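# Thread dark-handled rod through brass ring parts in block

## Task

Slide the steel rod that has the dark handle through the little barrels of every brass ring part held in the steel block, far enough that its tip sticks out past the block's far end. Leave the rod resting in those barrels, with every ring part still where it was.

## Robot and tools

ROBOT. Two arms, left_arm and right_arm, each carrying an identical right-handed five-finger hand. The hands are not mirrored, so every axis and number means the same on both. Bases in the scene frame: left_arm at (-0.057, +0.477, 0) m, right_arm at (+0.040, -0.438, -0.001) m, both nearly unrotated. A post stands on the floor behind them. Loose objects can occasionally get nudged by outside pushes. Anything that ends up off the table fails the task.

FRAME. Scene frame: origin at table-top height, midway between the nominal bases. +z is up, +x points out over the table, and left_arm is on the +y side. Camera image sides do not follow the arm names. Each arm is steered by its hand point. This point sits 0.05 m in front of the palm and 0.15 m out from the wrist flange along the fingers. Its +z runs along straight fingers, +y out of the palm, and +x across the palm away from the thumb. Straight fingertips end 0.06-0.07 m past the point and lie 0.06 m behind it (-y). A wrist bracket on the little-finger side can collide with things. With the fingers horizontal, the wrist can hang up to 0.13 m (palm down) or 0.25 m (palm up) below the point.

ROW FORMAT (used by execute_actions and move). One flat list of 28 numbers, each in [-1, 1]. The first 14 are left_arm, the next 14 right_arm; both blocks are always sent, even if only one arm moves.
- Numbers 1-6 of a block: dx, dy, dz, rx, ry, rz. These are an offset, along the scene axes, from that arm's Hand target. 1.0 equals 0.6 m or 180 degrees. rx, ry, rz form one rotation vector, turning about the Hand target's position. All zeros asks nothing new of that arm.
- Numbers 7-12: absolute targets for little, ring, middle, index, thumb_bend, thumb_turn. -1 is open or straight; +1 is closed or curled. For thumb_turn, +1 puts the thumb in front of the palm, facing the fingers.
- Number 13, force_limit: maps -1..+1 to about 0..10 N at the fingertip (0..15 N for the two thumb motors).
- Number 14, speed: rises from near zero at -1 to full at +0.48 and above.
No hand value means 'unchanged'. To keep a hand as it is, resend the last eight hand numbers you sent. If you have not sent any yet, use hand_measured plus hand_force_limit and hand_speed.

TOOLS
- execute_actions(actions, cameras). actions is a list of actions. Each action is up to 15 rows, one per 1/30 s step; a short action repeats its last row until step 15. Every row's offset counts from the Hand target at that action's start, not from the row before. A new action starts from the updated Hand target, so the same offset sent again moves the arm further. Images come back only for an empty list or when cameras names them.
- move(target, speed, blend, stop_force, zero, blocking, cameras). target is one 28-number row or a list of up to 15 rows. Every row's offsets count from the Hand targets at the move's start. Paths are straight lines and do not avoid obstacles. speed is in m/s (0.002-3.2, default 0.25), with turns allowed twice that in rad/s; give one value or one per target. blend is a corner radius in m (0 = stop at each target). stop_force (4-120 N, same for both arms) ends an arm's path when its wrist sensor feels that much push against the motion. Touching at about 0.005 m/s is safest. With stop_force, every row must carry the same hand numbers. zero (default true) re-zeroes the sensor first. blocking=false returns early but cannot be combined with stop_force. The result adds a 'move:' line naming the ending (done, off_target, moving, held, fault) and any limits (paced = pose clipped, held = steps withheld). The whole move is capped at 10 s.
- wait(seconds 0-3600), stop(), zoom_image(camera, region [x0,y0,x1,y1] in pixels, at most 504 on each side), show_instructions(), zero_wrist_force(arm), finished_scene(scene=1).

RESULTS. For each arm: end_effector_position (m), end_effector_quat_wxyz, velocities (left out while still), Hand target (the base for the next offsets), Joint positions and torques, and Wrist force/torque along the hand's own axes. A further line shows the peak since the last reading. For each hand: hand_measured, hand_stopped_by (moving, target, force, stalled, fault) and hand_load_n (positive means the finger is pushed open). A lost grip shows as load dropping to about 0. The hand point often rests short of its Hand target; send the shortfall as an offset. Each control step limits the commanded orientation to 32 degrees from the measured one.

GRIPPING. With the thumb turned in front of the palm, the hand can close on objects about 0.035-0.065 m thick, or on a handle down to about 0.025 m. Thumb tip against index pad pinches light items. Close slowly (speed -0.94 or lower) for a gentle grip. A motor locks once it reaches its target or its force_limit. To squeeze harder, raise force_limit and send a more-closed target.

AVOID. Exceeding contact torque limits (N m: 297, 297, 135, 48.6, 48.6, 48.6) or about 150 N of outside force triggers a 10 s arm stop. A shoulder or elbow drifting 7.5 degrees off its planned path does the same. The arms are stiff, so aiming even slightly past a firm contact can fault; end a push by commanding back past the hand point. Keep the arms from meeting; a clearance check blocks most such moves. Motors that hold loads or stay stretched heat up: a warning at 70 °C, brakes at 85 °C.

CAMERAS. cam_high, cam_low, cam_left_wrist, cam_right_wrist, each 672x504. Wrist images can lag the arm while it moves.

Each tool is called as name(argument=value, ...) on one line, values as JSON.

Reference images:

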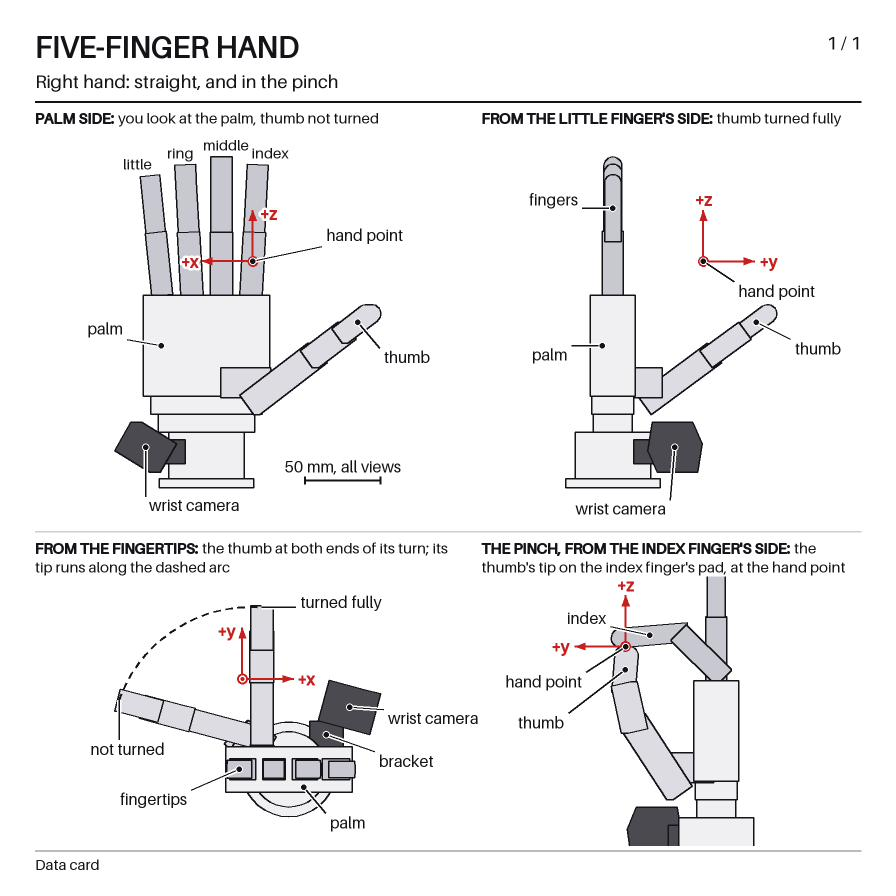

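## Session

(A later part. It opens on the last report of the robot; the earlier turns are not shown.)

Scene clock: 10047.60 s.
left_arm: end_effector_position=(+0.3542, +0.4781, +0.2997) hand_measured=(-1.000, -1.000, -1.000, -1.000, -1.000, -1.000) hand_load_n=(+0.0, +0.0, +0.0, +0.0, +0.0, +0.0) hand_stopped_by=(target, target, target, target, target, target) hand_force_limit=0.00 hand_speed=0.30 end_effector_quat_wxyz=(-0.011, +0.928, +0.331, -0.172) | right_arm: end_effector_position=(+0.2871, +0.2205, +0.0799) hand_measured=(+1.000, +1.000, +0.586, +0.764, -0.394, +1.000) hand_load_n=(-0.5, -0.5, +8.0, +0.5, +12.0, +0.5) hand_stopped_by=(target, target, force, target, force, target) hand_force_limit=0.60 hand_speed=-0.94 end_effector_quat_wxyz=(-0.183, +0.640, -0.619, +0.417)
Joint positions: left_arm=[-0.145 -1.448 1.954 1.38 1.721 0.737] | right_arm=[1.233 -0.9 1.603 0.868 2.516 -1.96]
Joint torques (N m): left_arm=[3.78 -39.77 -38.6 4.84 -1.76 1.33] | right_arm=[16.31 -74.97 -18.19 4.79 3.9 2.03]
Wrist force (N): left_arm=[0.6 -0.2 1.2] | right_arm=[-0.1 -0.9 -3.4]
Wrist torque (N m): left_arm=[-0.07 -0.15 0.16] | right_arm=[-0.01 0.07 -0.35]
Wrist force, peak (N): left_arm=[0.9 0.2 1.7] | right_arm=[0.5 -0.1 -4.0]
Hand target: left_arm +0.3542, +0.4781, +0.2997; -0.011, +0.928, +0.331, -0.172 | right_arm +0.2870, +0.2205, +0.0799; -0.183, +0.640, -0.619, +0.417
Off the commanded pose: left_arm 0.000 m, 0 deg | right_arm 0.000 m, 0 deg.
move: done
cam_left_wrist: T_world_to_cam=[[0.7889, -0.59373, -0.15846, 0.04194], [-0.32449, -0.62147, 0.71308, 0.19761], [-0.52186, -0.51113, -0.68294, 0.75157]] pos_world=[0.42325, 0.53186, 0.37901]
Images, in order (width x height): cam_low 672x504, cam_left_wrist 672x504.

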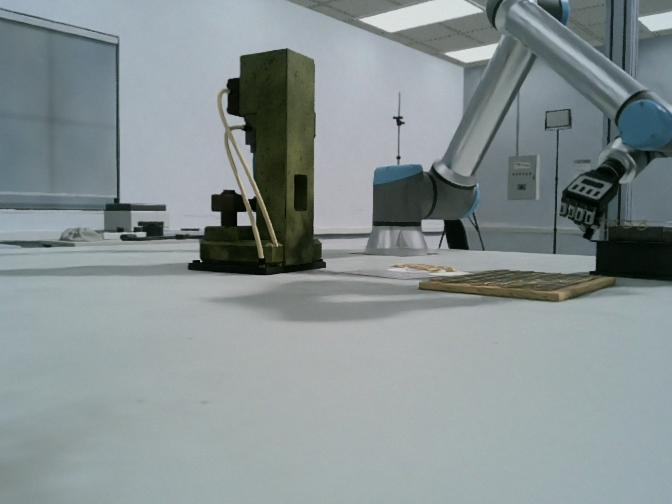

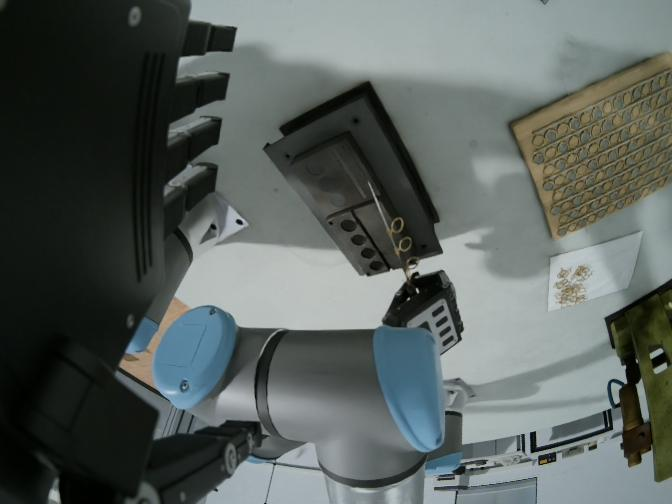

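move(target=[[0,0,0,0,0,0,-1,-1,-1,-1,-1,-1,0,0.3,0,0,0.00,0,0,0.0444,1,1,0.75,0.765,0.15,1,0.6,-0.94],[0,0,0,0,0,0,-1,-1,-1,-1,-1,-1,0,0.3,-0.0225,0.0090,0,0,0,0.0444,1,1,0.75,0.765,0.15,1,0.6,-0.94]], speed=[0.03,0.02], cameras=["cam_left_wrist","cam_low"])

zoom_image(camera="cam_left_wrist", region=[330, 200, 450, 320])

zoom_image(camera="cam_low", region=[572, 190, 672, 250])

Scene clock: 10069.63 s.
left_arm: end_effector_position=(+0.3542, +0.4781, +0.2997) hand_measured=(-1.000, -1.000, -1.000, -1.000, -1.000, -1.000) hand_load_n=(+0.0, +0.0, +0.0, +0.0, +0.0, +0.0) hand_stopped_by=(target, target, target, target, target, target) hand_force_limit=0.00 hand_speed=0.30 end_effector_quat_wxyz=(-0.011, +0.928, +0.331, -0.172) | right_arm: end_effector_position=(+0.2736, +0.2259, +0.0799) hand_measured=(+1.000, +1.000, +0.586, +0.764, -0.394, +1.000) hand_load_n=(+0.0, -0.5, +8.0, +0.5, +12.0, +1.0) hand_stopped_by=(target, target, force, target, force, target) hand_force_limit=0.60 hand_speed=-0.94 end_effector_quat_wxyz=(-0.212, +0.682, -0.573, +0.403)
Joint positions: left_arm=[-0.145 -1.448 1.954 1.38 1.721 0.737] | right_arm=[1.251 -0.95 1.648 0.705 2.506 -2.166]
Joint torques (N m): left_arm=[3.91 -40.67 -40.36 4.72 -1.15 1.75] | right_arm=[13.08 -72.62 -33.81 5.15 3.75 2.07]
Wrist force (N): left_arm=[0.9 -0.1 1.0] | right_arm=[0.0 -0.8 -3.4]
Wrist torque (N m): left_arm=[-0.05 -0.18 0.17] | right_arm=[0.05 0.09 -0.32]
Wrist force, peak (N): left_arm=[1.0 0.2 1.6] | right_arm=[0.7 -0.4 -3.9]
Hand target: left_arm +0.3542, +0.4781, +0.2997; -0.011, +0.928, +0.331, -0.172 | right_arm +0.2735, +0.2259, +0.0799; -0.212, +0.682, -0.573, +0.403
Off the commanded pose: left_arm 0.000 m, 0 deg | right_arm 0.000 m, 0 deg.
move: done
cam_left_wrist: T_world_to_cam=[[0.7889, -0.59373, -0.15846, 0.04194], [-0.32449, -0.62147, 0.71308, 0.19761], [-0.52186, -0.51113, -0.68294, 0.75157]] pos_world=[0.42325, 0.53186, 0.37901]
Images, in order (width x height): cam_low 672x504, cam_left_wrist 672x504.

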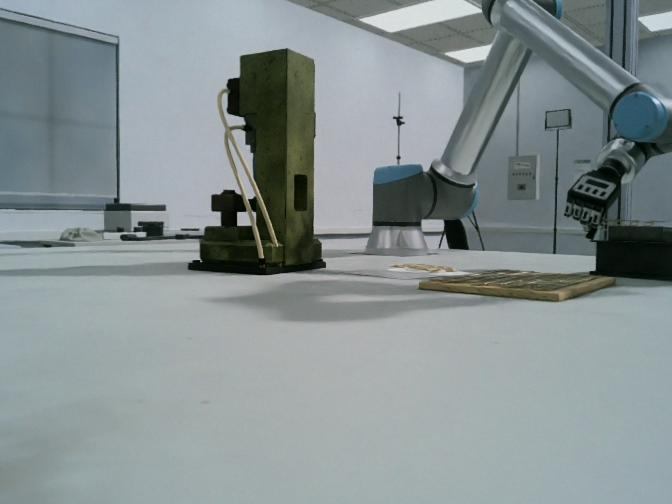

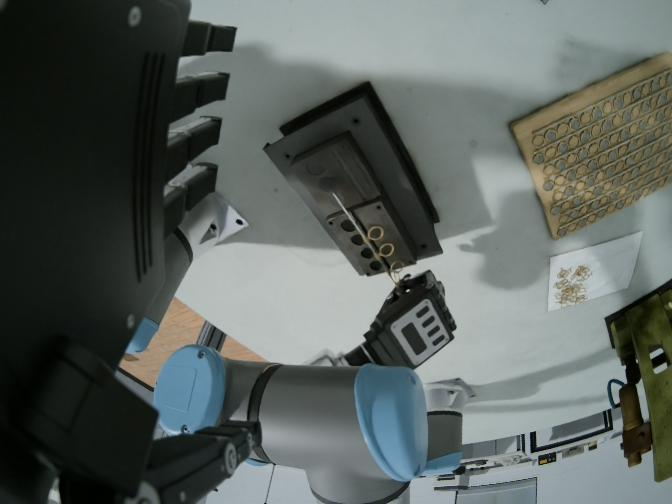

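Scaled by 4.200 from the camera's image (finer frame: 960x720).

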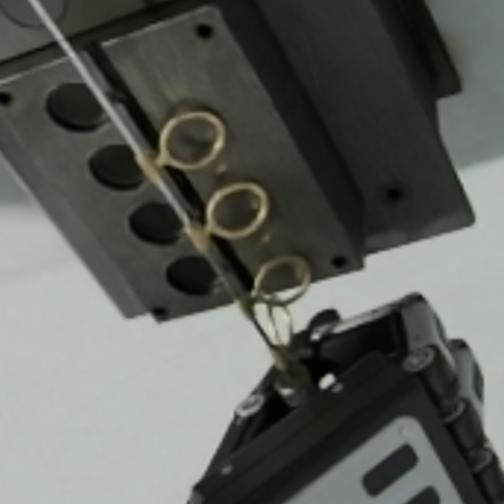

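Scaled by 5.040 from the camera's image (finer frame: 960x720).

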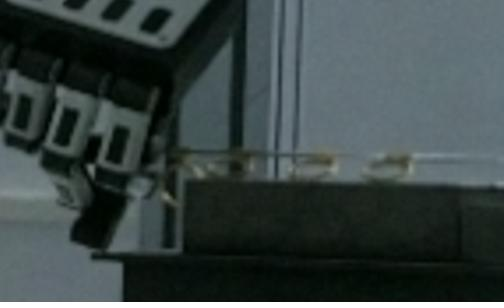

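move(target=[[0,0,0,0,0,0,-1,-1,-1,-1,-1,-1,0,0.3,0.001,0,-0.0182,0,0,0,1,1,0.75,0.765,0.15,1,0.6,-0.94],[0,0,0,0,0,0,-1,-1,-1,-1,-1,-1,0,0.3,0.0001,-0.0083,-0.0182,0,0,0,1,1,0.75,0.765,0.15,1,0.6,-0.94]], speed=[0.008,0.01], cameras=["cam_left_wrist","cam_low"])

zoom_image(camera="cam_left_wrist", region=[330, 200, 450, 320])

zoom_image(camera="cam_low", region=[572, 190, 672, 250])

Scene clock: 10086.40 s.
left_arm: end_effector_position=(+0.3542, +0.4781, +0.2997) hand_measured=(-1.000, -1.000, -1.000, -1.000, -1.000, -1.000) hand_load_n=(+0.0, +0.0, +0.0, +0.0, +0.0, +0.0) hand_stopped_by=(target, target, target, target, target, target) hand_force_limit=0.00 hand_speed=0.30 end_effector_quat_wxyz=(-0.011, +0.928, +0.331, -0.172) | right_arm: end_effector_position=(+0.2736, +0.2210, +0.0690) hand_measured=(+1.000, +1.000, +0.586, +0.764, -0.394, +1.000) hand_load_n=(+0.0, +0.0, +8.0, +0.5, +12.0, +1.0) hand_stopped_by=(target, target, force, target, force, target) hand_force_limit=0.60 hand_speed=-0.94 end_effector_quat_wxyz=(-0.212, +0.682, -0.573, +0.403)
Joint positions: left_arm=[-0.145 -1.448 1.954 1.38 1.721 0.737] | right_arm=[1.249 -0.945 1.663 0.682 2.506 -2.17]
Joint torques (N m): left_arm=[2.4 -41.68 -39.68 5.11 -1.4 1.63] | right_arm=[-7.18 -99.78 -17.33 0.98 -1.28 -2.67]
Wrist force (N): left_arm=[0.6 -0.1 1.0] | right_arm=[-0.1 -1.0 -3.1]
Wrist torque (N m): left_arm=[-0.05 -0.15 0.15] | right_arm=[-0.02 0.08 -0.02]
Wrist force, peak (N): left_arm=[0.9 -0.1 1.6] | right_arm=[0.1 -0.8 -3.7]
Hand target: left_arm +0.3542, +0.4781, +0.2997; -0.011, +0.928, +0.331, -0.172 | right_arm +0.2736, +0.2209, +0.0690; -0.212, +0.682, -0.573, +0.403
Off the commanded pose: left_arm 0.000 m, 0 deg | right_arm 0.000 m, 0 deg.
move: done
cam_left_wrist: T_world_to_cam=[[0.7889, -0.59373, -0.15846, 0.04194], [-0.32449, -0.62147, 0.71308, 0.19761], [-0.52186, -0.51113, -0.68294, 0.75157]] pos_world=[0.42325, 0.53186, 0.37901]
Images, in order (width x height): cam_low 672x504, cam_left_wrist 672x504.

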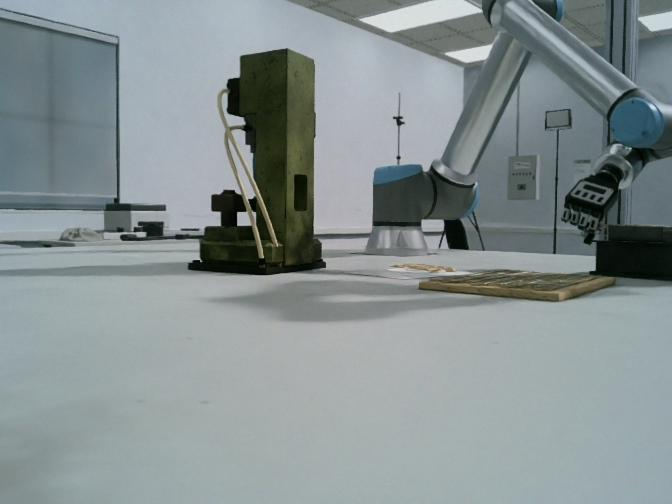

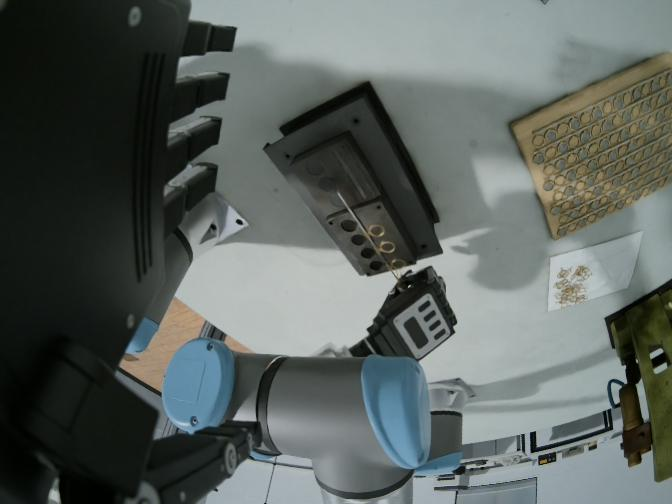

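Scaled by 4.200 from the camera's image (finer frame: 960x720).

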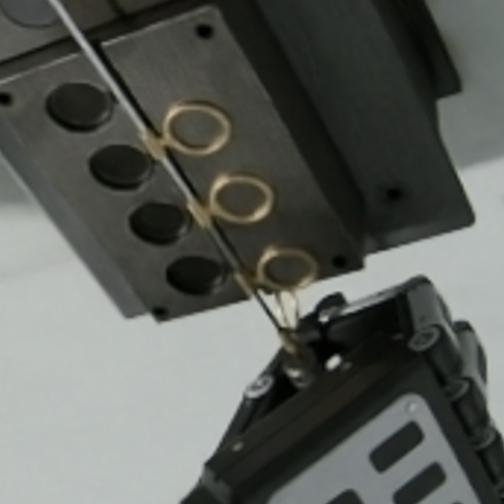

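Scaled by 5.040 from the camera's image (finer frame: 960x720).

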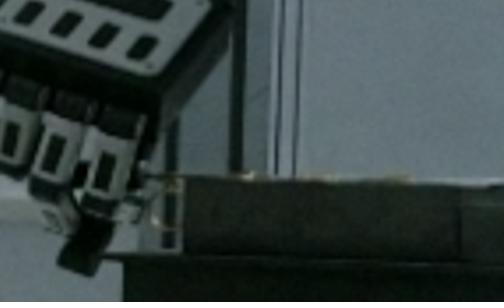

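move(target=[[0,0,0,0,0,0,-1,-1,-1,-1,-1,-1,0,0.3,0,0,0.0475,0,0,0,1,1,0.75,0.765,0.15,1,0.6,-0.94],[0,0,0,0,0,0,-1,-1,-1,-1,-1,-1,0,0.3,0.0747,-0.0073,0.0475,0,0,0,1,1,0.75,0.765,0.15,1,0.6,-0.94],[0,0,0,0,0,0,-1,-1,-1,-1,-1,-1,0,0.3,0.0783,0.0308,0.0475,0,0,0,1,1,0.75,0.765,0.15,1,0.6,-0.94],[0,0,0,0,0,0,-1,-1,-1,-1,-1,-1,0,0.3,0.0783,0.0308,0.0183,0,0,0,1,1,0.75,0.765,0.15,1,0.6,-0.94],[0,0,0,0,0,0,-1,-1,-1,-1,-1,-1,0,0.3,0.0318,0.0353,0.0183,0,0,0,1,1,0.75,0.765,0.15,1,0.6,-0.94]], speed=[0.03,0.06,0.06,0.03,0.02], cameras=["cam_left_wrist","cam_low"])

zoom_image(camera="cam_left_wrist", region=[330, 170, 450, 290])

zoom_image(camera="cam_low", region=[572, 190, 672, 250])

Scene clock: 10132.03 s.
left_arm: end_effector_position=(+0.3542, +0.4781, +0.2997) hand_measured=(-1.000, -1.000, -1.000, -1.000, -1.000, -1.000) hand_load_n=(+0.0, +0.0, +0.0, +0.0, +0.0, +0.0) hand_stopped_by=(target, target, target, target, target, target) hand_force_limit=0.00 hand_speed=0.30 end_effector_quat_wxyz=(-0.011, +0.928, +0.331, -0.172) | right_arm: end_effector_position=(+0.2927, +0.2421, +0.0799) hand_measured=(+1.000, +1.000, +0.586, +0.764, -0.394, +1.000) hand_load_n=(+0.0, +0.0, +8.0, +0.5, +12.0, +1.0) hand_stopped_by=(target, target, force, target, force, target) hand_force_limit=0.60 hand_speed=-0.94 end_effector_quat_wxyz=(-0.212, +0.682, -0.573, +0.403)
Joint positions: left_arm=[-0.145 -1.448 1.954 1.38 1.721 0.737] | right_arm=[1.233 -0.93 1.605 0.704 2.503 -2.196]
Joint torques (N m): left_arm=[1.64 -42.68 -40.04 4.78 -1.49 1.2] | right_arm=[13.27 -73.62 -22.88 5.24 3.65 2.11]
Wrist force (N): left_arm=[0.4 0.1 1.0] | right_arm=[0.3 -1.4 -2.9]
Wrist torque (N m): left_arm=[-0.02 -0.11 0.14] | right_arm=[-0.01 0.05 -0.31]
Wrist force, peak (N): left_arm=[0.8 0.0 1.9] | right_arm=[0.0 -1.0 -3.7]
Hand target: left_arm +0.3542, +0.4781, +0.2997; -0.011, +0.928, +0.331, -0.172 | right_arm +0.2927, +0.2421, +0.0800; -0.212, +0.682, -0.573, +0.403
Off the commanded pose: left_arm 0.000 m, 0 deg | right_arm 0.000 m, 0 deg.
move: done
cam_left_wrist: T_world_to_cam=[[0.7889, -0.59373, -0.15846, 0.04194], [-0.32449, -0.62147, 0.71308, 0.19761], [-0.52186, -0.51113, -0.68294, 0.75157]] pos_world=[0.42325, 0.53186, 0.37901]
Images, in order (width x height): cam_low 672x504, cam_left_wrist 672x504.

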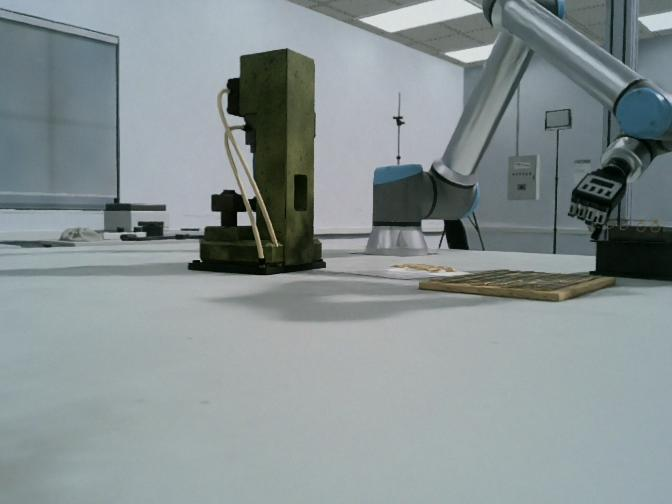

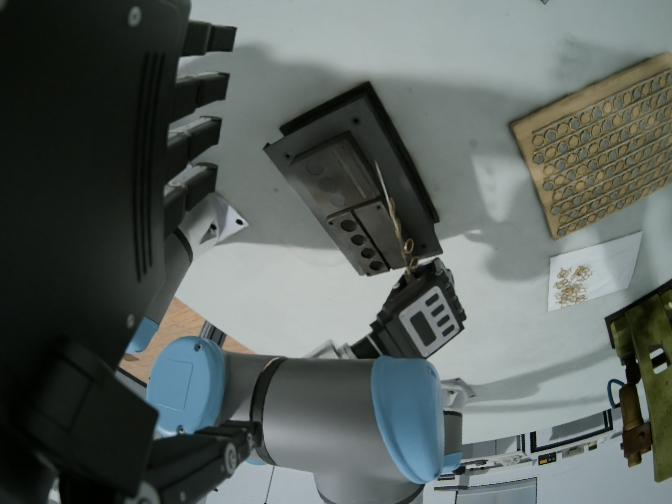

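Scaled by 4.200 from the camera's image (finer frame: 960x720).

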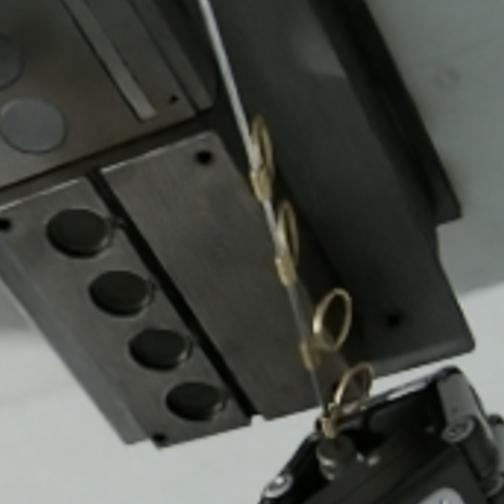

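Scaled by 5.040 from the camera's image (finer frame: 960x720).

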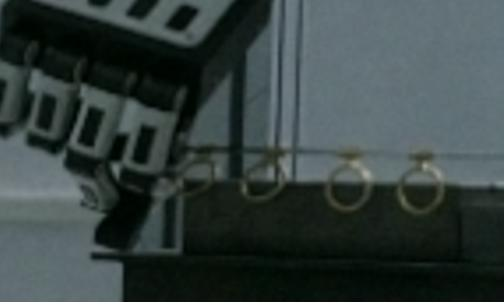

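move(target=[[0,0,0,0,0,0,-1,-1,-1,-1,-1,-1,0,0.3,0,0,0.0117,0,0,0,1,1,0.75,0.765,0.15,1,0.6,-0.94],[0,0,0,0,0,0,-1,-1,-1,-1,-1,-1,0,0.3,0,0,0.0117,0,0,0.067,1,1,0.75,0.765,0.15,1,0.6,-0.94]], speed=[0.03,0.05], cameras=["cam_left_wrist","cam_low"])

zoom_image(camera="cam_left_wrist", region=[330, 170, 450, 290])

zoom_image(camera="cam_low", region=[572, 190, 672, 250])

Scene clock: 10158.13 s.
left_arm: end_effector_position=(+0.3542, +0.4781, +0.2997) hand_measured=(-1.000, -1.000, -1.000, -1.000, -1.000, -1.000) hand_load_n=(+0.0, +0.0, +0.0, +0.0, +0.0, +0.0) hand_stopped_by=(target, target, target, target, target, target) hand_force_limit=0.00 hand_speed=0.30 end_effector_quat_wxyz=(-0.011, +0.928, +0.331, -0.172) | right_arm: end_effector_position=(+0.2927, +0.2421, +0.0870) hand_measured=(+1.000, +1.000, +0.586, +0.764, -0.394, +1.000) hand_load_n=(+0.0, -0.5, +8.0, +0.5, +12.0, +1.0) hand_stopped_by=(target, target, force, target, force, target) hand_force_limit=0.60 hand_speed=-0.94 end_effector_quat_wxyz=(-0.253, +0.738, -0.498, +0.379)
Joint positions: left_arm=[-0.145 -1.448 1.954 1.38 1.721 0.737] | right_arm=[1.217 -1.03 1.699 0.442 2.43 -2.539]
Joint torques (N m): left_arm=[0.27 -42.57 -38.99 5.13 -1.25 1.45] | right_arm=[-2.25 -93.07 -20.16 0.46 -1.27 -2.43]
Wrist force (N): left_arm=[0.5 -0.1 1.2] | right_arm=[-0.2 -0.8 -3.1]
Wrist torque (N m): left_arm=[-0.06 -0.14 0.15] | right_arm=[0.00 0.05 -0.03]
Wrist force, peak (N): left_arm=[0.6 -0.5 1.8] | right_arm=[-0.5 -0.5 -4.1]
Hand target: left_arm +0.3542, +0.4781, +0.2997; -0.011, +0.928, +0.331, -0.172 | right_arm +0.2927, +0.2421, +0.0870; -0.253, +0.738, -0.498, +0.379
Off the commanded pose: left_arm 0.000 m, 0 deg | right_arm 0.000 m, 0 deg.
move: done
cam_left_wrist: T_world_to_cam=[[0.7889, -0.59373, -0.15846, 0.04194], [-0.32449, -0.62147, 0.71308, 0.19761], [-0.52186, -0.51113, -0.68294, 0.75157]] pos_world=[0.42325, 0.53186, 0.37901]
Images, in order (width x height): cam_low 672x504, cam_left_wrist 672x504.

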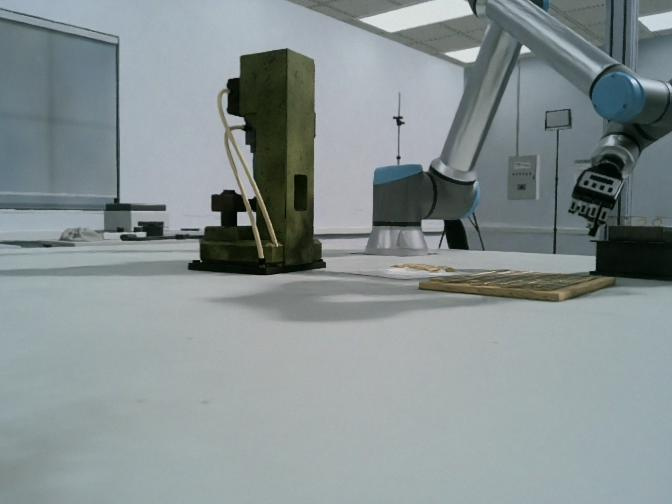

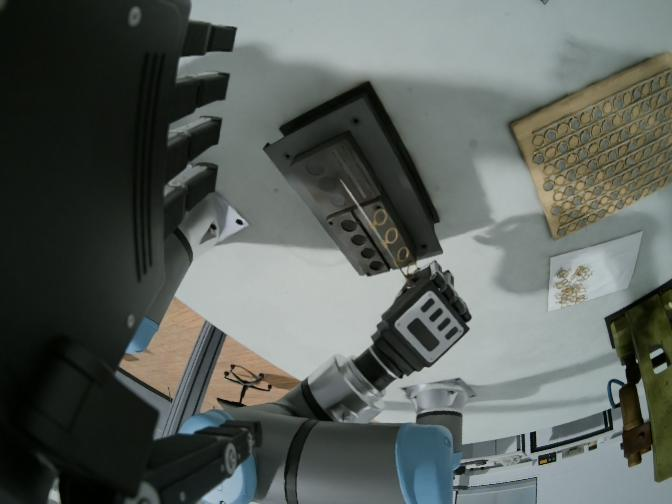

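Scaled by 4.200 from the camera's image (finer frame: 960x720).

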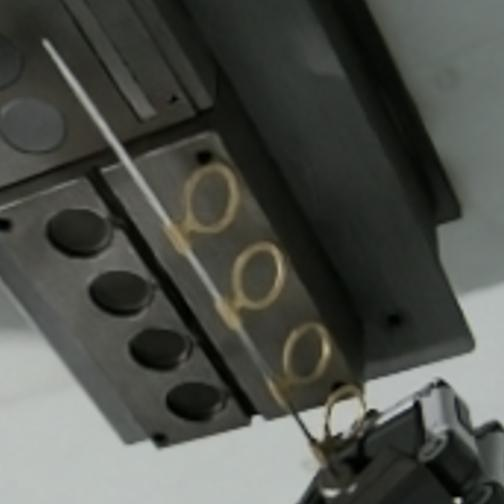

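Scaled by 5.040 from the camera's image (finer frame: 960x720).

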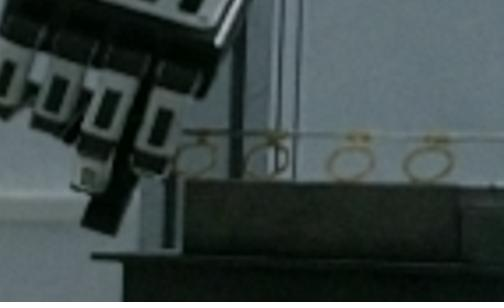

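move(target=[[0,0,0,0,0,0,-1,-1,-1,-1,-1,-1,0,0.3,-0.0282,0.0028,-0.0067,0,0,0.01,1,1,0.75,0.765,0.15,1,0.6,-0.94]], speed=[0.02], cameras=["cam_left_wrist","cam_low"])

zoom_image(camera="cam_left_wrist", region=[320, 180, 440, 300])

zoom_image(camera="cam_low", region=[572, 190, 672, 250])

Scene clock: 10175.47 s.
left_arm: end_effector_position=(+0.3542, +0.4781, +0.2997) hand_measured=(-1.000, -1.000, -1.000, -1.000, -1.000, -1.000) hand_load_n=(+0.0, +0.0, +0.0, +0.0, +0.0, +0.0) hand_stopped_by=(target, target, target, target, target, target) hand_force_limit=0.00 hand_speed=0.30 end_effector_quat_wxyz=(-0.011, +0.928, +0.331, -0.172) | right_arm: end_effector_position=(+0.2758, +0.2438, +0.0830) hand_measured=(+1.000, +1.000, +0.586, +0.764, -0.394, +1.000) hand_load_n=(+0.0, -0.5, +8.0, +1.0, +12.0, +1.0) hand_stopped_by=(target, target, force, target, force, target) hand_force_limit=0.60 hand_speed=-0.94 end_effector_quat_wxyz=(-0.259, +0.746, -0.486, +0.375)
Joint positions: left_arm=[-0.145 -1.448 1.954 1.38 1.721 0.737] | right_arm=[1.239 -1.035 1.714 0.422 2.425 -2.552]
Joint torques (N m): left_arm=[1.14 -41.29 -39.2 4.35 -1.65 1.57] | right_arm=[12.55 -90.6 -21.4 0.19 -2.28 -2.53]
Wrist force (N): left_arm=[0.7 0.0 1.0] | right_arm=[3.1 -1.2 -2.7]
Wrist torque (N m): left_arm=[-0.03 -0.16 0.16] | right_arm=[0.04 0.08 0.05]
Wrist force, peak (N): left_arm=[0.8 0.1 1.6] | right_arm=[3.1 -1.2 -2.7]
Hand target: left_arm +0.3542, +0.4781, +0.2997; -0.011, +0.928, +0.331, -0.172 | right_arm +0.2757, +0.2438, +0.0830; -0.259, +0.746, -0.486, +0.375
Off the commanded pose: left_arm 0.000 m, 0 deg | right_arm 0.000 m, 0 deg.
move: done
cam_left_wrist: T_world_to_cam=[[0.7889, -0.59373, -0.15846, 0.04194], [-0.32449, -0.62147, 0.71308, 0.19761], [-0.52186, -0.51113, -0.68294, 0.75157]] pos_world=[0.42325, 0.53186, 0.37901]
Images, in order (width x height): cam_low 672x504, cam_left_wrist 672x504.

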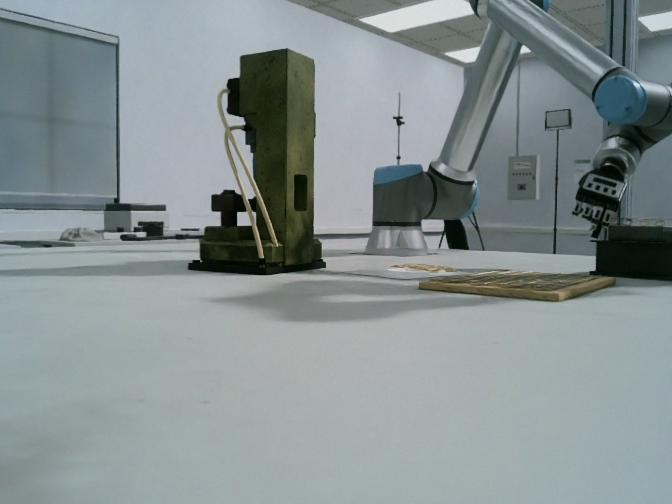

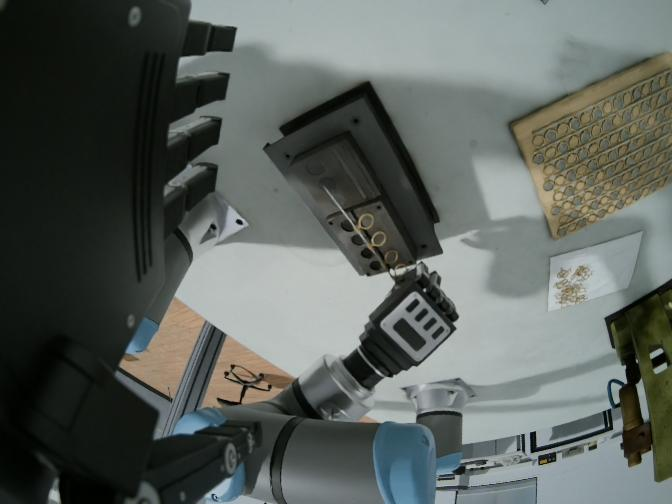

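Scaled by 4.200 from the camera's image (finer frame: 960x720).

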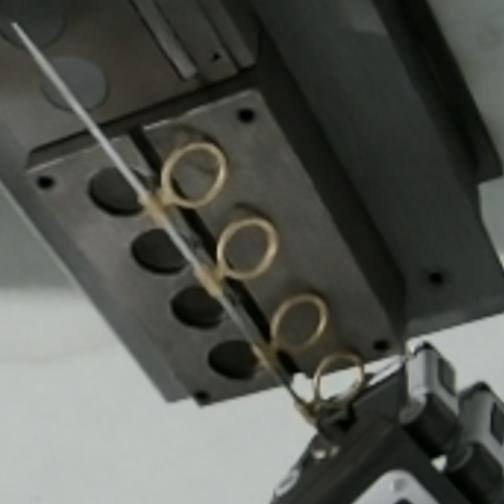

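Scaled by 5.040 from the camera's image (finer frame: 960x720).

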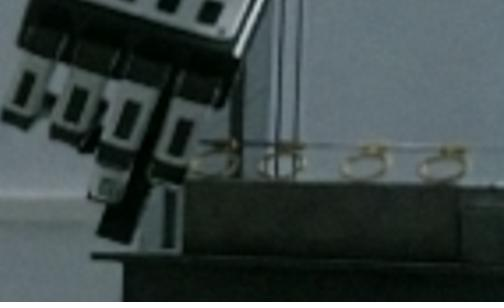

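zoom_image(camera="cam_low", region=[565, 190, 635, 245])

zoom_image(camera="cam_left_wrist", region=[370, 240, 450, 320])

Scaled by 7.200 from the camera's image (finer frame: 960x720).

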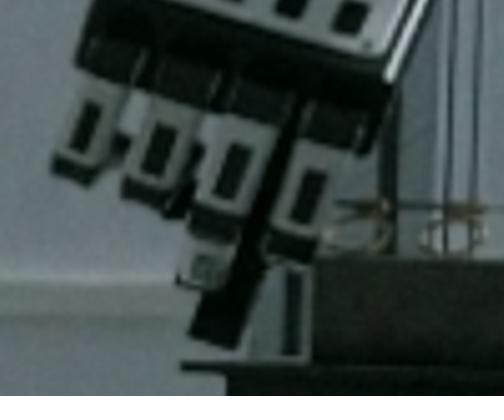

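Scaled by 6.300 from the camera's image (finer frame: 960x720).

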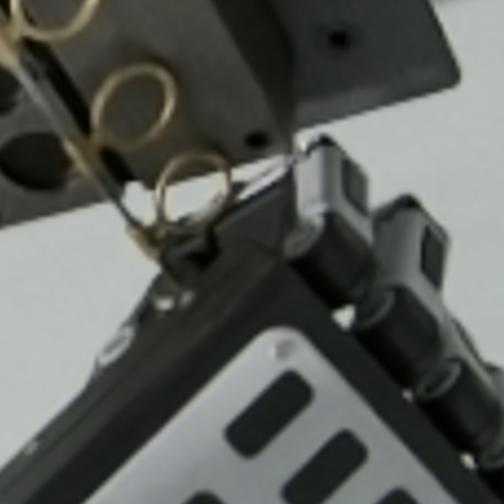

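move(target=[[0,0,0,0,0,0,-1,-1,-1,-1,-1,-1,0,0.3,-0.0005,-0.005,0.005,0,0,0,1,1,0.75,0.765,0.15,1,0.6,-0.94],[0,0,0,0,0,0,-1,-1,-1,-1,-1,-1,0,0.3,-0.0005,-0.005,0.0242,0,0,0,1,1,0.75,0.765,0.15,1,0.6,-0.94],[0,0,0,0,0,0,-1,-1,-1,-1,-1,-1,0,0.3,-0.0768,0.0025,0.0242,0,0,0,1,1,0.75,0.765,0.15,1,0.6,-0.94],[0,0,0,0,0,0,-1,-1,-1,-1,-1,-1,0,0.3,-0.0768,0.0025,0.0008,0,0,0,1,1,0.75,0.765,0.15,1,0.6,-0.94]], speed=[0.02,0.03,0.05,0.03], cameras=["cam_left_wrist","cam_low"])

zoom_image(camera="cam_left_wrist", region=[280, 180, 400, 300])

zoom_image(camera="cam_low", region=[572, 190, 672, 250])

Scene clock: 10233.13 s.
left_arm: end_effector_position=(+0.3542, +0.4781, +0.2997) hand_measured=(-1.000, -1.000, -1.000, -1.000, -1.000, -1.000) hand_load_n=(+0.0, +0.0, +0.0, +0.0, -0.5, +0.0) hand_stopped_by=(target, target, target, target, target, target) hand_force_limit=0.00 hand_speed=0.30 end_effector_quat_wxyz=(-0.011, +0.928, +0.331, -0.172) | right_arm: end_effector_position=(+0.2297, +0.2453, +0.0835) hand_measured=(+1.000, +1.000, +0.586, +0.764, -0.394, +1.000) hand_load_n=(+0.0, -0.5, +8.0, +0.5, +12.0, +1.0) hand_stopped_by=(target, target, force, target, force, target) hand_force_limit=0.60 hand_speed=-0.94 end_effector_quat_wxyz=(-0.259, +0.746, -0.486, +0.375)
Joint positions: left_arm=[-0.145 -1.448 1.954 1.38 1.721 0.737] | right_arm=[1.307 -1.024 1.712 0.486 2.454 -2.457]
Joint torques (N m): left_arm=[3.37 -41.99 -41.01 4.58 -1.54 1.11] | right_arm=[12.65 -72.35 -22 -0.2 3.87 1.56]
Wrist force (N): left_arm=[0.4 0.0 1.2] | right_arm=[-0.2 -0.5 -3.7]
Wrist torque (N m): left_arm=[-0.05 -0.11 0.14] | right_arm=[0.08 0.09 -0.34]
Wrist force, peak (N): left_arm=[1.0 0.0 1.5] | right_arm=[4.0 -1.7 -2.8]
Hand target: left_arm +0.3542, +0.4781, +0.2997; -0.011, +0.928, +0.331, -0.172 | right_arm +0.2297, +0.2453, +0.0834; -0.259, +0.746, -0.486, +0.375
Off the commanded pose: left_arm 0.000 m, 0 deg | right_arm 0.000 m, 0 deg.
move: done
cam_left_wrist: T_world_to_cam=[[0.7889, -0.59373, -0.15846, 0.04194], [-0.32449, -0.62147, 0.71308, 0.19761], [-0.52186, -0.51113, -0.68294, 0.75157]] pos_world=[0.42325, 0.53186, 0.37901]
Images, in order (width x height): cam_low 672x504, cam_left_wrist 672x504.

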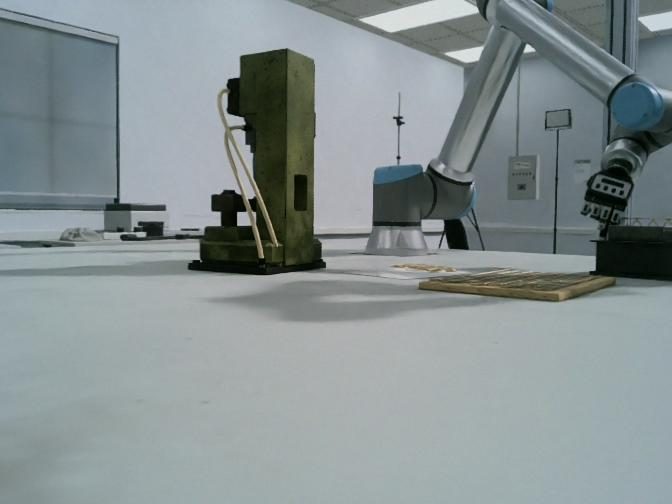

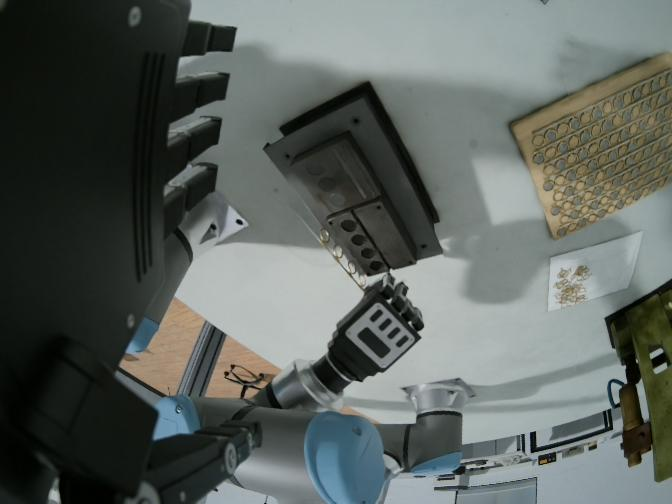

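Scaled by 4.200 from the camera's image (finer frame: 960x720).

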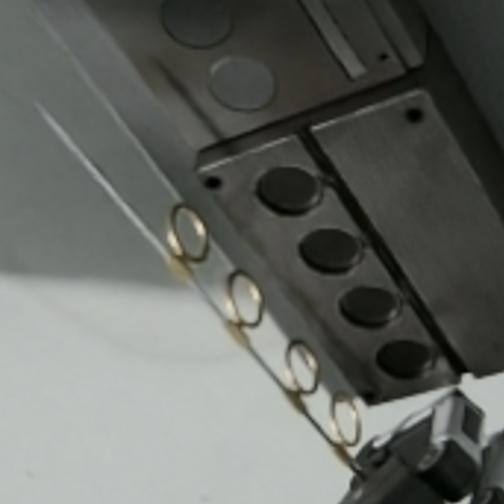

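Scaled by 5.040 from the camera's image (finer frame: 960x720).

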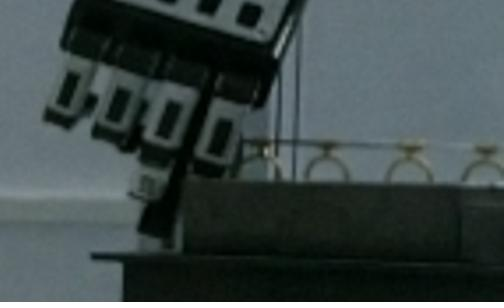

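move(target=[[0,0,0,0,0,0,-1,-1,-1,-1,-1,-1,0,0.3,-0.003,0,0.0,0,0,-0.0444,1,1,0.75,0.765,0.15,1,0.6,-0.94],[0,0,0,0,0,0,-1,-1,-1,-1,-1,-1,0,0.3,0.0500,-0.0049,0.0,0,0,-0.0444,1,1,0.75,0.765,0.15,1,0.6,-0.94]], speed=[0.05,0.02], cameras=["cam_left_wrist","cam_low"])

zoom_image(camera="cam_left_wrist", region=[300, 180, 420, 300])

zoom_image(camera="cam_low", region=[572, 190, 672, 250])

Scene clock: 10258.03 s.
left_arm: end_effector_position=(+0.3542, +0.4781, +0.2997) hand_measured=(-1.000, -1.000, -1.000, -1.000, -1.000, -1.000) hand_load_n=(+0.0, +0.0, +0.0, +0.0, +0.0, +0.0) hand_stopped_by=(target, target, target, target, target, target) hand_force_limit=0.00 hand_speed=0.30 end_effector_quat_wxyz=(-0.011, +0.928, +0.331, -0.172) | right_arm: end_effector_position=(+0.2596, +0.2424, +0.0834) hand_measured=(+1.000, +1.000, +0.586, +0.764, -0.394, +1.000) hand_load_n=(+0.0, -0.5, +8.0, +0.5, +12.0, +1.0) hand_stopped_by=(target, target, force, target, force, target) hand_force_limit=0.60 hand_speed=-0.94 end_effector_quat_wxyz=(-0.232, +0.710, -0.537, +0.392)
Joint positions: left_arm=[-0.145 -1.448 1.954 1.38 1.721 0.737] | right_arm=[1.273 -0.973 1.654 0.618 2.489 -2.296]
Joint torques (N m): left_arm=[1.04 -44.47 -40.81 4.65 -1.31 1.64] | right_arm=[-7.68 -99.77 -19.16 0.68 -1.46 -2.9]
Wrist force (N): left_arm=[0.6 0.1 1.2] | right_arm=[0.0 -1.0 -3.2]
Wrist torque (N m): left_arm=[-0.03 -0.15 0.16] | right_arm=[-0.01 0.05 -0.01]
Wrist force, peak (N): left_arm=[0.7 -0.1 1.8] | right_arm=[0.3 -0.1 -3.9]
Hand target: left_arm +0.3542, +0.4781, +0.2997; -0.011, +0.928, +0.331, -0.172 | right_arm +0.2597, +0.2424, +0.0834; -0.232, +0.710, -0.537, +0.392
Off the commanded pose: left_arm 0.000 m, 0 deg | right_arm 0.000 m, 0 deg.
move: done
cam_left_wrist: T_world_to_cam=[[0.7889, -0.59373, -0.15846, 0.04194], [-0.32449, -0.62147, 0.71308, 0.19761], [-0.52186, -0.51113, -0.68294, 0.75157]] pos_world=[0.42325, 0.53186, 0.37901]
Images, in order (width x height): cam_low 672x504, cam_left_wrist 672x504.

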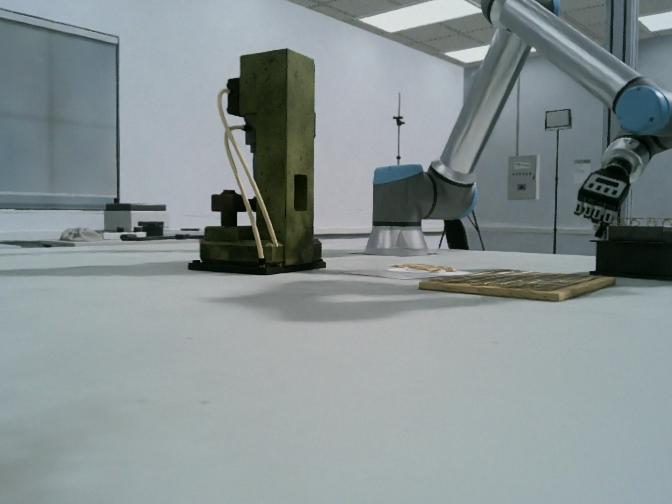

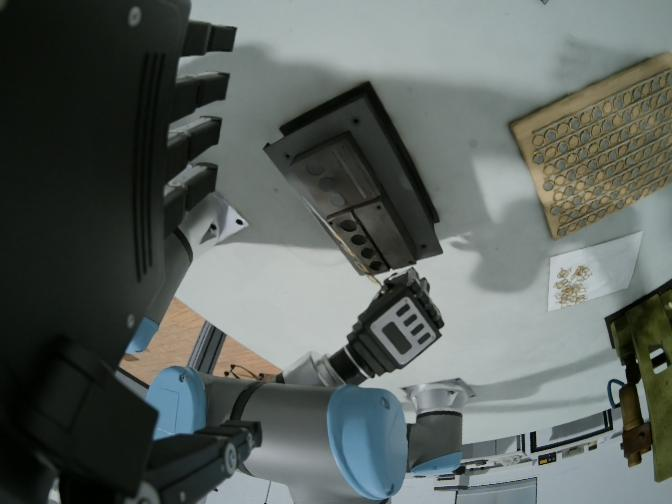

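Scaled by 4.200 from the camera's image (finer frame: 960x720).

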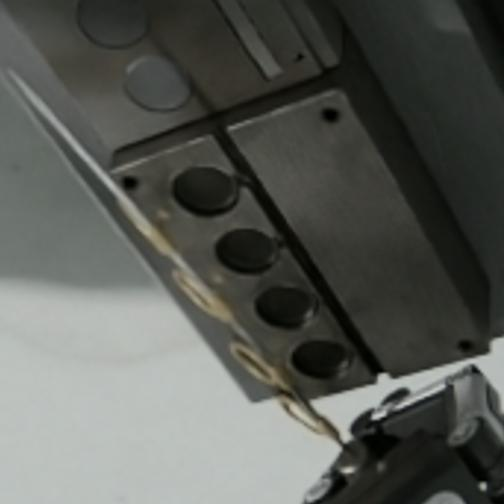

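Scaled by 5.040 from the camera's image (finer frame: 960x720).

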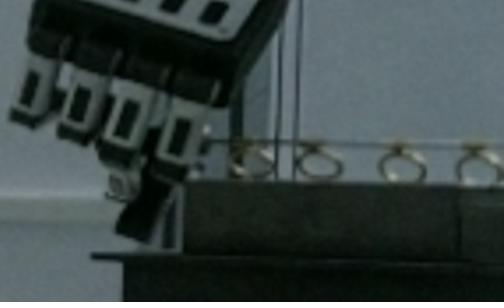

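move(target=[[0,0,0,0,0,0,-1,-1,-1,-1,-1,-1,0,0.3,0.0,0,0.0,0,0,-0.028,1,1,0.75,0.765,0.15,1,0.6,-0.94],[0,0,0,0,0,0,-1,-1,-1,-1,-1,-1,0,0.3,0.0250,-0.0055,0.0,0,0,-0.028,1,1,0.75,0.765,0.15,1,0.6,-0.94]], speed=[0.05,0.02], cameras=["cam_left_wrist","cam_low"])

zoom_image(camera="cam_left_wrist", region=[310, 180, 430, 300])

zoom_image(camera="cam_low", region=[572, 190, 672, 250])

Scene clock: 10278.10 s.
left_arm: end_effector_position=(+0.3542, +0.4781, +0.2997) hand_measured=(-1.000, -1.000, -1.000, -1.000, -1.000, -1.000) hand_load_n=(+0.0, +0.0, +0.0, +0.0, +0.0, +0.0) hand_stopped_by=(target, target, target, target, target, target) hand_force_limit=0.00 hand_speed=0.30 end_effector_quat_wxyz=(-0.011, +0.928, +0.331, -0.172) | right_arm: end_effector_position=(+0.2746, +0.2391, +0.0834) hand_measured=(+1.000, +1.000, +0.586, +0.764, -0.394, +1.000) hand_load_n=(+0.0, +0.0, +8.0, +0.5, +11.5, +1.0) hand_stopped_by=(target, target, force, target, force, target) hand_force_limit=0.60 hand_speed=-0.94 end_effector_quat_wxyz=(-0.215, +0.686, -0.568, +0.402)
Joint positions: left_arm=[-0.145 -1.448 1.954 1.38 1.721 0.737] | right_arm=[1.255 -0.941 1.622 0.71 2.504 -2.183]
Joint torques (N m): left_arm=[4.63 -39.48 -40.25 4.95 -1.45 1.51] | right_arm=[-6.62 -100.05 -19.07 1.32 -1.41 -2.86]
Wrist force (N): left_arm=[0.6 0.0 1.5] | right_arm=[-0.2 -1.0 -3.2]
Wrist torque (N m): left_arm=[-0.05 -0.15 0.15] | right_arm=[0.01 0.10 -0.01]
Wrist force, peak (N): left_arm=[0.7 0.2 1.8] | right_arm=[0.2 -0.6 -3.7]
Hand target: left_arm +0.3542, +0.4781, +0.2997; -0.011, +0.928, +0.331, -0.172 | right_arm +0.2747, +0.2391, +0.0834; -0.215, +0.686, -0.568, +0.402
Off the commanded pose: left_arm 0.000 m, 0 deg | right_arm 0.000 m, 0 deg.
move: done
cam_left_wrist: T_world_to_cam=[[0.7889, -0.59373, -0.15846, 0.04194], [-0.32449, -0.62147, 0.71308, 0.19761], [-0.52186, -0.51113, -0.68294, 0.75157]] pos_world=[0.42325, 0.53186, 0.37901]
Images, in order (width x height): cam_low 672x504, cam_left_wrist 672x504.

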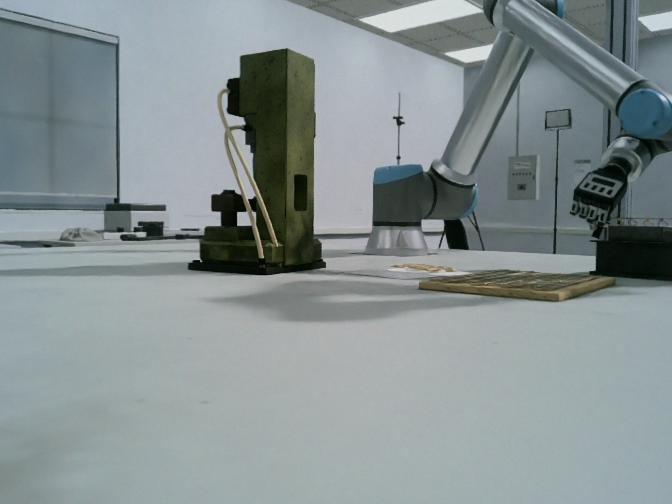

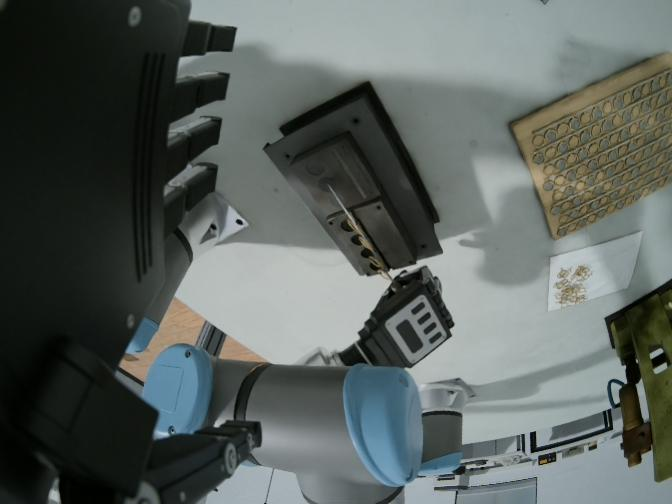

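Scaled by 4.200 from the camera's image (finer frame: 960x720).

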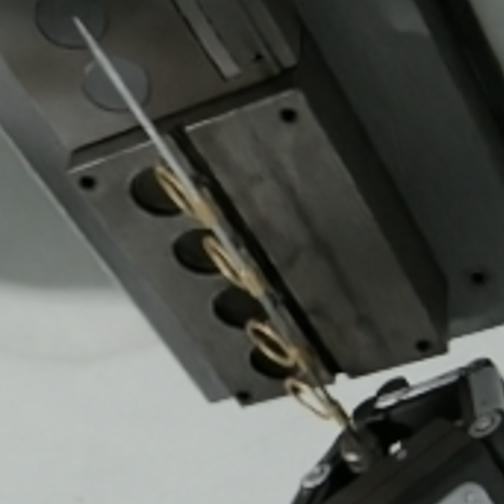

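Scaled by 5.040 from the camera's image (finer frame: 960x720).

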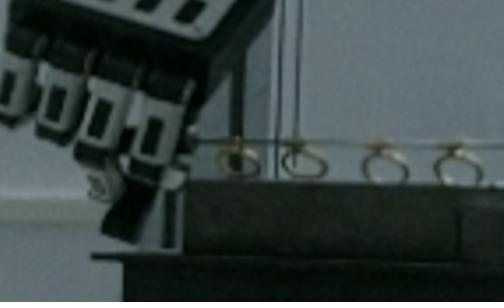

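zoom_image(camera="cam_low", region=[572, 190, 632, 240])

Scaled by 8.400 from the camera's image (finer frame: 960x720).

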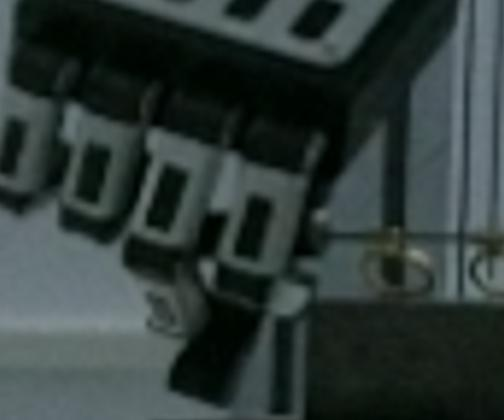

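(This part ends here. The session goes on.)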